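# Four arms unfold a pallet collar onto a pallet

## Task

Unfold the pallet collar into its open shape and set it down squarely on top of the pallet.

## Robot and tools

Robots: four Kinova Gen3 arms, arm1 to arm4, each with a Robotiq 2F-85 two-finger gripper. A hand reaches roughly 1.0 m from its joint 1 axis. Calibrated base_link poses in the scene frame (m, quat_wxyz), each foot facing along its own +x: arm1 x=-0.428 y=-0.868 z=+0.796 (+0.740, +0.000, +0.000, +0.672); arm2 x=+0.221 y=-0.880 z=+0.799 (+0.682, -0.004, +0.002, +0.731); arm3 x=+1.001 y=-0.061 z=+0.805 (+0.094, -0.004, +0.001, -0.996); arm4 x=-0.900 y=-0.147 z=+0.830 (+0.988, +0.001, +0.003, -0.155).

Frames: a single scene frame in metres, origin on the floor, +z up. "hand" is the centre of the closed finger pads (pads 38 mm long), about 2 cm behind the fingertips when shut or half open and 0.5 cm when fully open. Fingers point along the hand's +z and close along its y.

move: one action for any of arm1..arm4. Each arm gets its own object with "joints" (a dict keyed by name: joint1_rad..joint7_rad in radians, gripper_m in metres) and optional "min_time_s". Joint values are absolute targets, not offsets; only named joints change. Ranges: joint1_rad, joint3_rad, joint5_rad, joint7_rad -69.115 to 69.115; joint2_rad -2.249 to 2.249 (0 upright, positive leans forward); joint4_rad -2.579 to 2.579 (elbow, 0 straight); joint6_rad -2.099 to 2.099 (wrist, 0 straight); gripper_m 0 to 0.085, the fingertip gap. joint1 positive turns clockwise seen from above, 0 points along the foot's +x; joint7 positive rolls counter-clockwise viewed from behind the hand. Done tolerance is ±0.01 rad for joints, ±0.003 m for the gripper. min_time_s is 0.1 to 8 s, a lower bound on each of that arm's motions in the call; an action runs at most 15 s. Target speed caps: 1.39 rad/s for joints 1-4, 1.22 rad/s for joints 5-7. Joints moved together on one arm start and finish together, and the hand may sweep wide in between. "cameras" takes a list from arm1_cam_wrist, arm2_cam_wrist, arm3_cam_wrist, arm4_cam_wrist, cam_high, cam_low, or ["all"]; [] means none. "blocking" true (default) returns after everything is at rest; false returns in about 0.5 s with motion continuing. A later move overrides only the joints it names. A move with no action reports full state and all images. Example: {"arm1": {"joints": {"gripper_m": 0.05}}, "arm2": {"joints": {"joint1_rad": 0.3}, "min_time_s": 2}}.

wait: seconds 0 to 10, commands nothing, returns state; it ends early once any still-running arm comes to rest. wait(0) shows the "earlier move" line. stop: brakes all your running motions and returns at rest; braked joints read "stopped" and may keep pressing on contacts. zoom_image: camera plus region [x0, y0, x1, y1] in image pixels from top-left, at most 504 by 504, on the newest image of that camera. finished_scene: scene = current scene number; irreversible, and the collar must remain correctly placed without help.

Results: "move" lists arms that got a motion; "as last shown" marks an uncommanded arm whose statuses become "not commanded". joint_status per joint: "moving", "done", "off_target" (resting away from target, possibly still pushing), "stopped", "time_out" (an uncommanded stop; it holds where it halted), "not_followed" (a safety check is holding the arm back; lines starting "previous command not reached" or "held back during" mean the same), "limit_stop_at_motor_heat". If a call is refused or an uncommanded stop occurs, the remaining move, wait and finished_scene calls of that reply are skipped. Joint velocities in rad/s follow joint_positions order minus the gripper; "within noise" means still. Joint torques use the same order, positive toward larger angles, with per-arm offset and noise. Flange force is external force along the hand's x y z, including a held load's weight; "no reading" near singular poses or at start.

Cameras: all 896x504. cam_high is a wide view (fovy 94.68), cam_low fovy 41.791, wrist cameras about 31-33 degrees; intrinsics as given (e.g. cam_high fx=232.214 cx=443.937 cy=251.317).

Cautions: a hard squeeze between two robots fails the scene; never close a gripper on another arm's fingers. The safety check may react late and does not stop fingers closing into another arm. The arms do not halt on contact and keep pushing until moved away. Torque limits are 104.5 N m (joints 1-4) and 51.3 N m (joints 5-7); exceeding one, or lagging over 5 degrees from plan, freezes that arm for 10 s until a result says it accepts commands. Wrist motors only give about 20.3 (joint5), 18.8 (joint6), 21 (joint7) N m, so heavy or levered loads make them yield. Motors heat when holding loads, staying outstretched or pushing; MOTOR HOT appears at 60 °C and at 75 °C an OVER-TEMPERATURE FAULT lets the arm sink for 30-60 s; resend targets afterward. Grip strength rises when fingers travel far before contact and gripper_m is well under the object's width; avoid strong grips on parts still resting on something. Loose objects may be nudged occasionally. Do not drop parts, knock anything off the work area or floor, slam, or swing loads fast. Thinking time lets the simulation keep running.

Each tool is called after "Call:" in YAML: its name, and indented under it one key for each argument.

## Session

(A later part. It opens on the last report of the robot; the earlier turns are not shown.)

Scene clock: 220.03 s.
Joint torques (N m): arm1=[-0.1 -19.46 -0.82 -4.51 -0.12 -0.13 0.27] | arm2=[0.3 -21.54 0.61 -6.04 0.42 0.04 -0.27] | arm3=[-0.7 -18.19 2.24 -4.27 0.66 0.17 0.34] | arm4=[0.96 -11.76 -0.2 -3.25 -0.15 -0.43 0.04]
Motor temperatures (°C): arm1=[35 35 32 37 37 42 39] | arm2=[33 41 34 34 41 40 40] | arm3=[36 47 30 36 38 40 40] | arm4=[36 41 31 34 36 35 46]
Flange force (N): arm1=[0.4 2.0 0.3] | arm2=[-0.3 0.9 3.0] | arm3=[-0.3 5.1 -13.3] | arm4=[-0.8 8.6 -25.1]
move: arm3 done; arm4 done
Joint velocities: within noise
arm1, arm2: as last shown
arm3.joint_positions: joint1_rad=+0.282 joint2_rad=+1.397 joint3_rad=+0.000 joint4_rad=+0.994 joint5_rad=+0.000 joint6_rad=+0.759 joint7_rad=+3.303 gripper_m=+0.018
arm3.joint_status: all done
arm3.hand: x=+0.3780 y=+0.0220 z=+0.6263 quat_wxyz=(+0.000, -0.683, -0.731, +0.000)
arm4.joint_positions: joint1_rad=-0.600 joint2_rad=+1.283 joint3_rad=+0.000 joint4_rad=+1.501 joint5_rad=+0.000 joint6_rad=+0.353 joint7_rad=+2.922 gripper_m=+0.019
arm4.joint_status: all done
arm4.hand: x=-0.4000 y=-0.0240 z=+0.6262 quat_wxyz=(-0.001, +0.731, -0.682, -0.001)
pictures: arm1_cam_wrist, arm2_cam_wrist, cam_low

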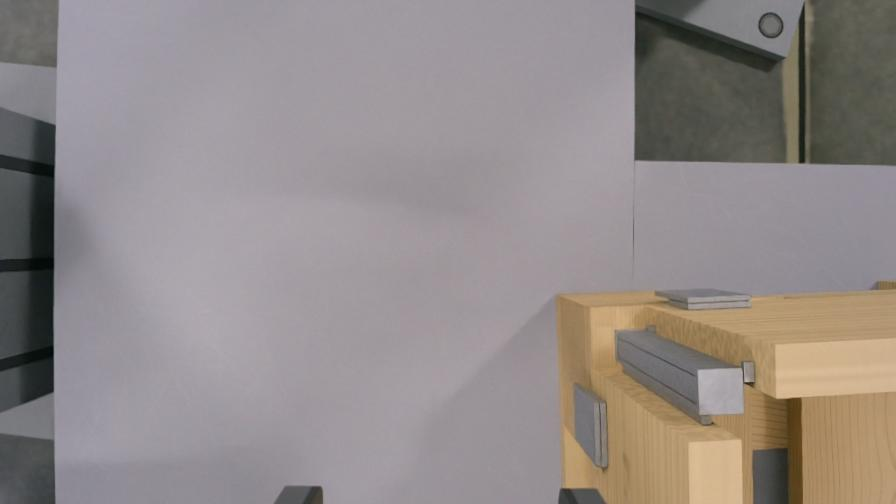

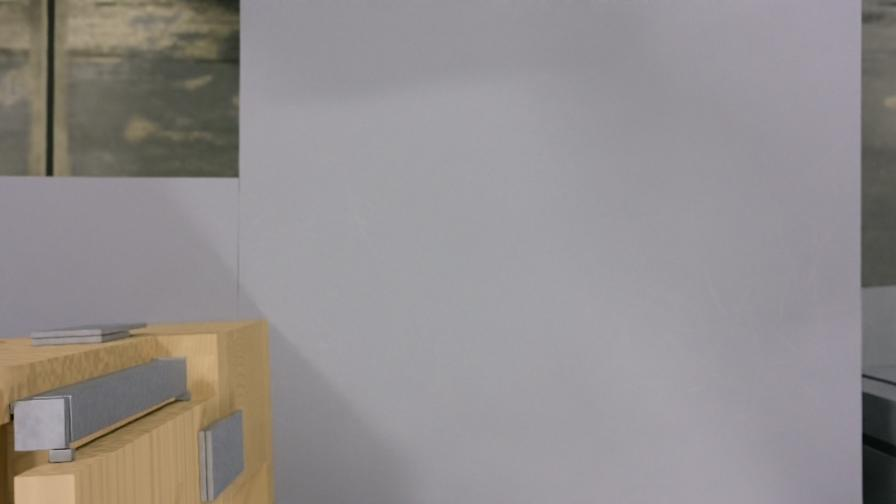

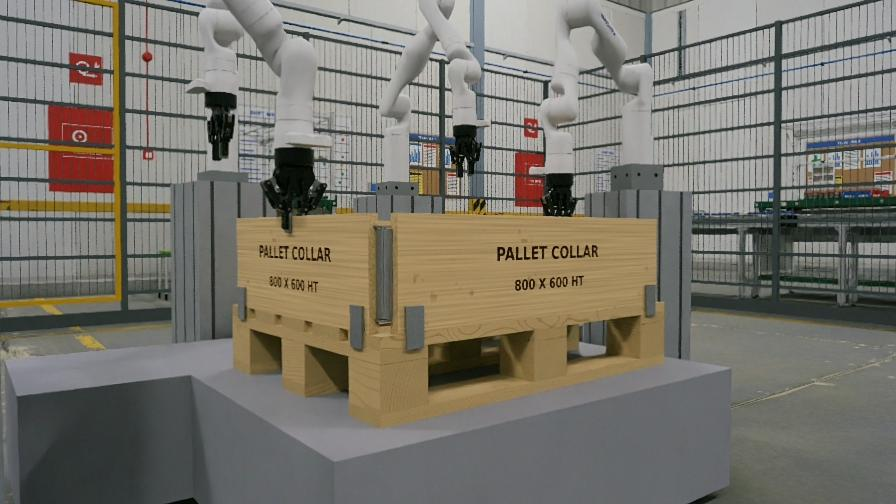

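Call:
move:
  arm3: {"joints":{"gripper_m":0.055}}
  arm4: {"joints":{"gripper_m":0.055}}
  cameras: ["arm3_cam_wrist","arm4_cam_wrist"]

Call:
move:
  arm3: {"joints":{"joint2_rad":1.2538,"joint4_rad":1.0687,"joint6_rad":0.8275},"min_time_s":2}
  arm4: {"joints":{"joint2_rad":1.1213,"joint4_rad":1.5793,"joint6_rad":0.4366},"min_time_s":2}
  cameras: ["all"]

Call:
zoom_image:
  camera: "cam_low"
  region: [210, 190, 460, 370]

Call:
zoom_image:
  camera: "cam_low"
  region: [580, 210, 700, 330]

Call:
zoom_image:
  camera: "arm1_cam_wrist"
  region: [540, 270, 800, 504]

Call:
zoom_image:
  camera: "arm2_cam_wrist"
  region: [0, 300, 300, 504]

Scene clock: 223.47 s.
Joint torques (N m): arm1=[-0.04 -19.51 -0.79 -4.66 -0.14 -0.15 0.26] | arm2=[0.32 -21.51 0.6 -6.02 0.44 0.03 -0.27] | arm3=[-1.03 -24.57 2.01 -6.21 0.57 0.34 0.37] | arm4=[0.48 -22.96 0.49 -5.13 -0.07 0.03 -0.17]
Motor temperatures (°C): arm1=[35 35 32 37 37 42 39] | arm2=[33 41 34 34 41 40 40] | arm3=[36 47 30 36 38 40 40] | arm4=[36 41 31 34 36 35 46]
Flange force (N): arm1=[0.5 1.6 0.4] | arm2=[-0.4 0.8 2.9] | arm3=[0.4 4.4 -2.7] | arm4=[0.4 7.8 -2.2]
move: arm3 done; arm4 done
Joint velocities: within noise
arm1, arm2: as last shown
arm3.joint_positions: joint1_rad=+0.282 joint2_rad=+1.397 joint3_rad=+0.000 joint4_rad=+0.994 joint5_rad=+0.000 joint6_rad=+0.759 joint7_rad=+3.303 gripper_m=+0.055
arm3.joint_status: all done
arm3.hand: x=+0.3781 y=+0.0220 z=+0.6262 quat_wxyz=(+0.000, -0.683, -0.731, +0.000)
arm4.joint_positions: joint1_rad=-0.599 joint2_rad=+1.283 joint3_rad=+0.000 joint4_rad=+1.501 joint5_rad=+0.000 joint6_rad=+0.353 joint7_rad=+2.922 gripper_m=+0.055
arm4.joint_status: all done
arm4.hand: x=-0.4001 y=-0.0240 z=+0.6262 quat_wxyz=(-0.001, +0.731, -0.682, -0.001)

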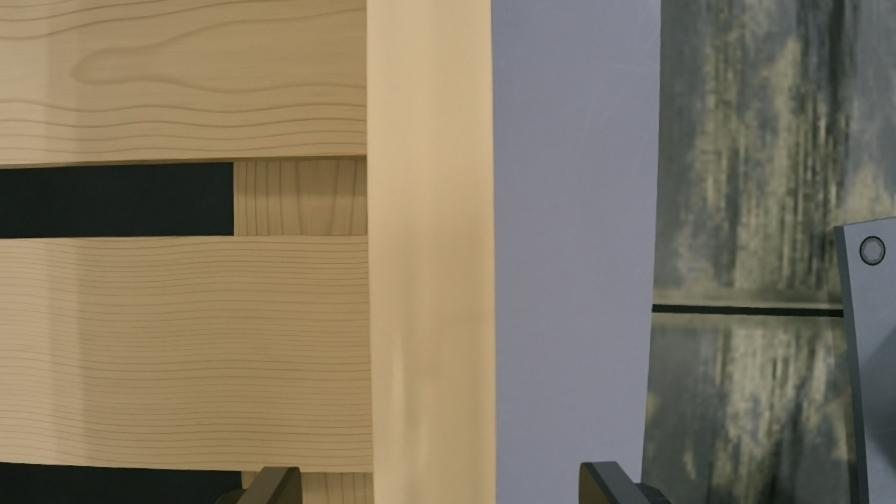

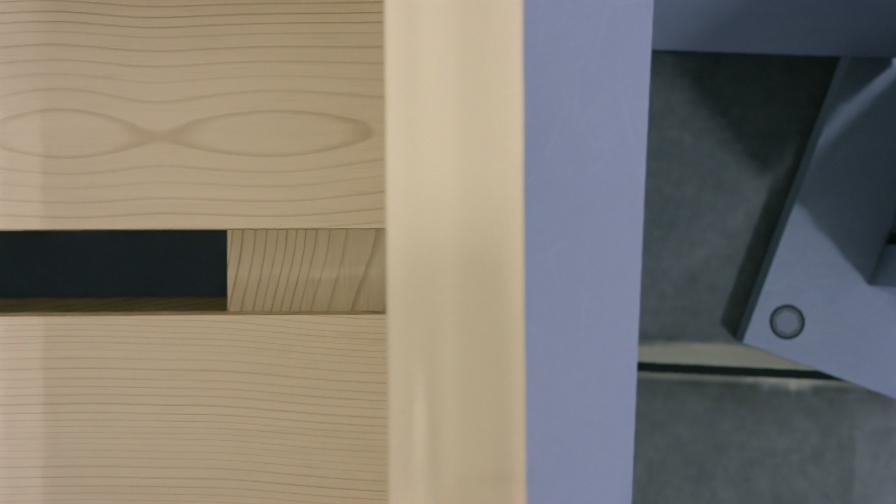

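Scene clock: 225.77 s.
Joint torques (N m): arm1=[-0.01 -19.5 -0.83 -4.54 -0.15 -0.15 0.26] | arm2=[0.32 -21.54 0.66 -6.06 0.43 0.04 -0.26] | arm3=[-0.99 -24.23 2.08 -6.62 0.61 0.33 0.38] | arm4=[0.51 -22.57 0.5 -5.85 -0.07 0.02 -0.17]
Motor temperatures (°C): arm1=[35 34 32 37 37 42 39] | arm2=[33 41 34 34 41 40 40] | arm3=[36 47 30 36 38 40 40] | arm4=[36 41 31 34 36 35 46]
Flange force (N): arm1=[0.6 2.0 0.3] | arm2=[-0.4 0.9 3.0] | arm3=[0.3 4.3 -2.3] | arm4=[0.4 7.7 -0.9]
move: arm3 done; arm4 done
Joint velocities: within noise
arm1, arm2: as last shown
arm3.joint_positions: joint1_rad=+0.282 joint2_rad=+1.254 joint3_rad=+0.000 joint4_rad=+1.069 joint5_rad=+0.000 joint6_rad=+0.828 joint7_rad=+3.303 gripper_m=+0.055
arm3.joint_status: all done
arm3.hand: x=+0.3781 y=+0.0219 z=+0.6997 quat_wxyz=(+0.000, -0.683, -0.731, +0.000)
arm4.joint_positions: joint1_rad=-0.599 joint2_rad=+1.121 joint3_rad=+0.000 joint4_rad=+1.579 joint5_rad=+0.000 joint6_rad=+0.437 joint7_rad=+2.922 gripper_m=+0.055
arm4.joint_status: all done
arm4.hand: x=-0.4001 y=-0.0243 z=+0.6997 quat_wxyz=(-0.001, +0.731, -0.682, -0.001)
pictures: arm1_cam_wrist, arm2_cam_wrist, arm3_cam_wrist, arm4_cam_wrist, cam_high, cam_low

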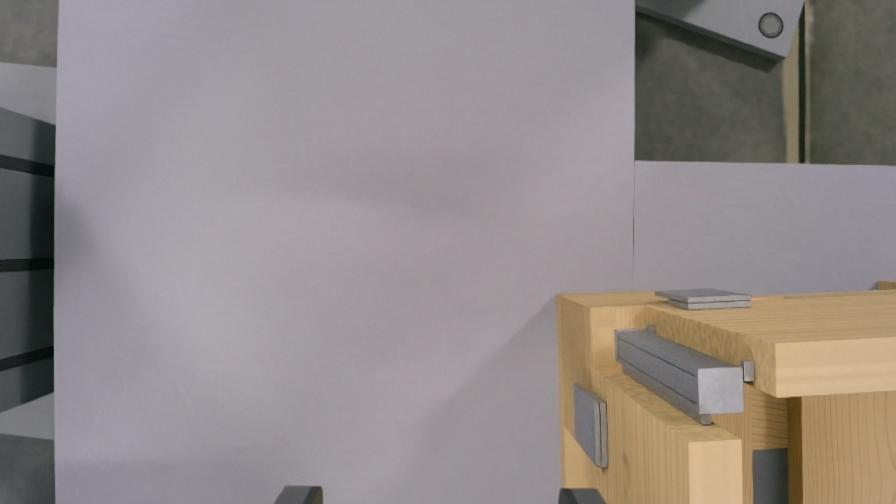

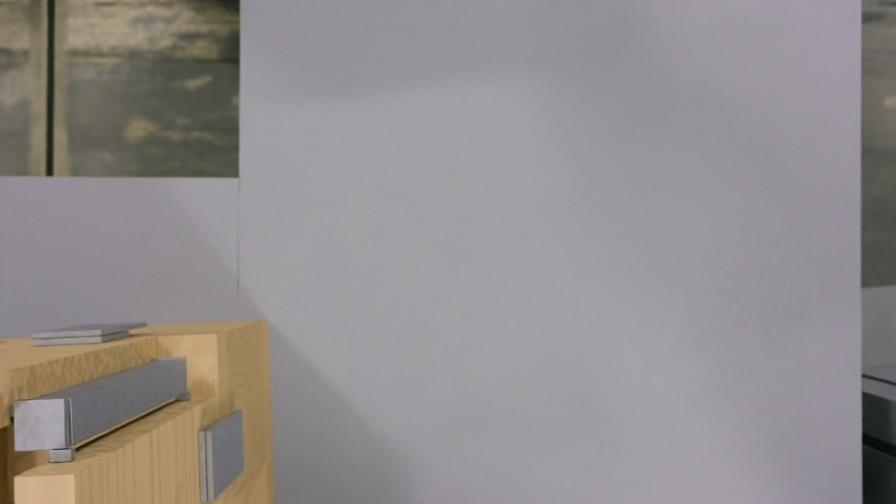

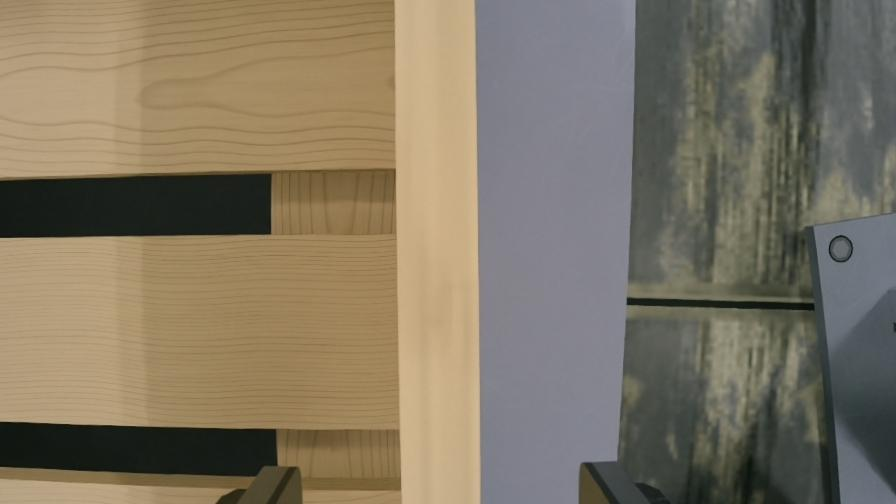

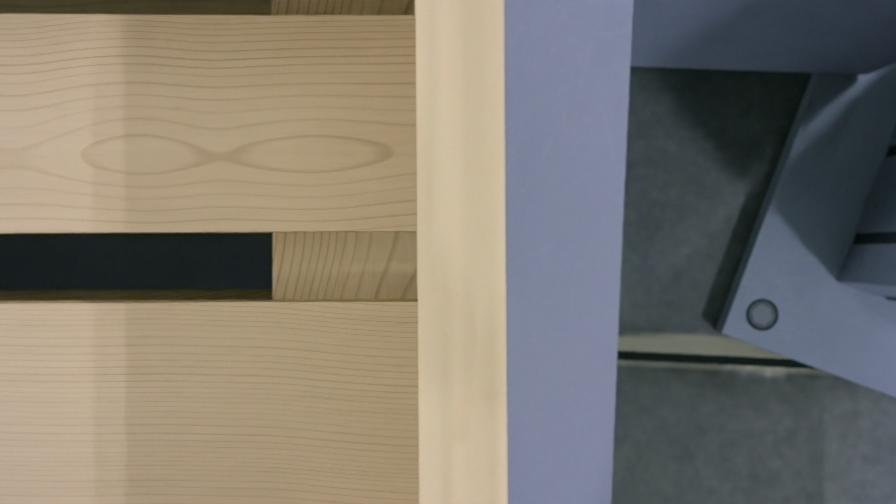

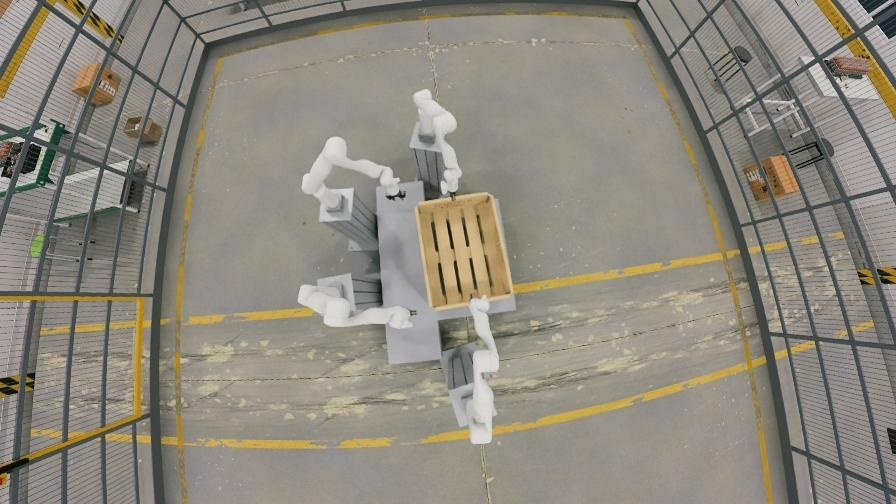

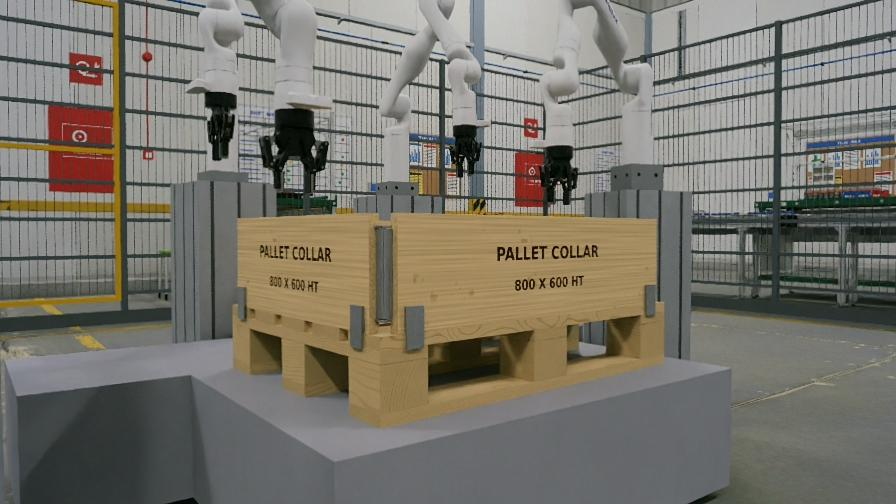

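Scaled by 2.016 from the camera's image (finer frame: 1280x720).

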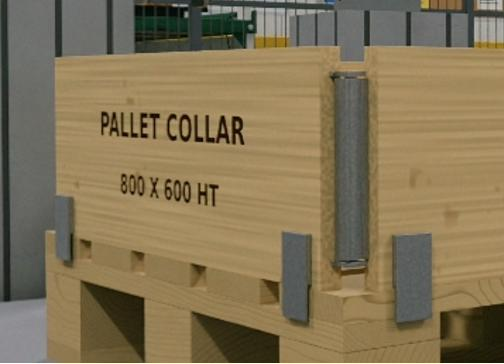

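Scaled by 4.200 from the camera's image (finer frame: 1280x720).

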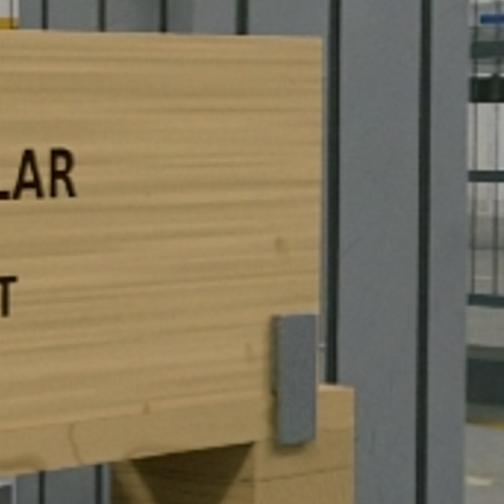

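Scaled by 1.938 from the camera's image (finer frame: 1280x720).

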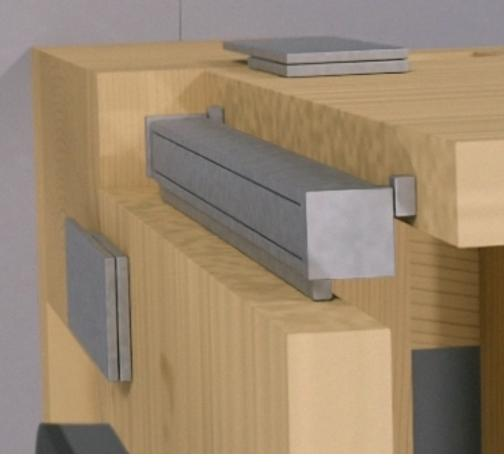

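Scaled by 1.680 from the camera's image (finer frame: 1280x720).

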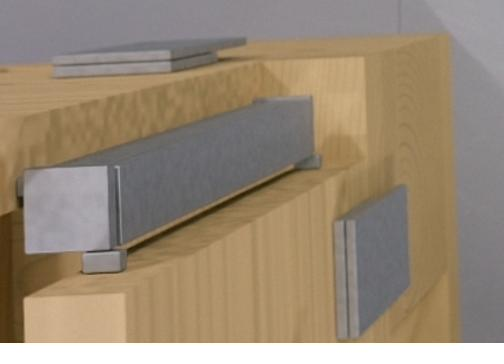

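Call:
finished_scene:
  scene: 2

The scene is finished: the task was done.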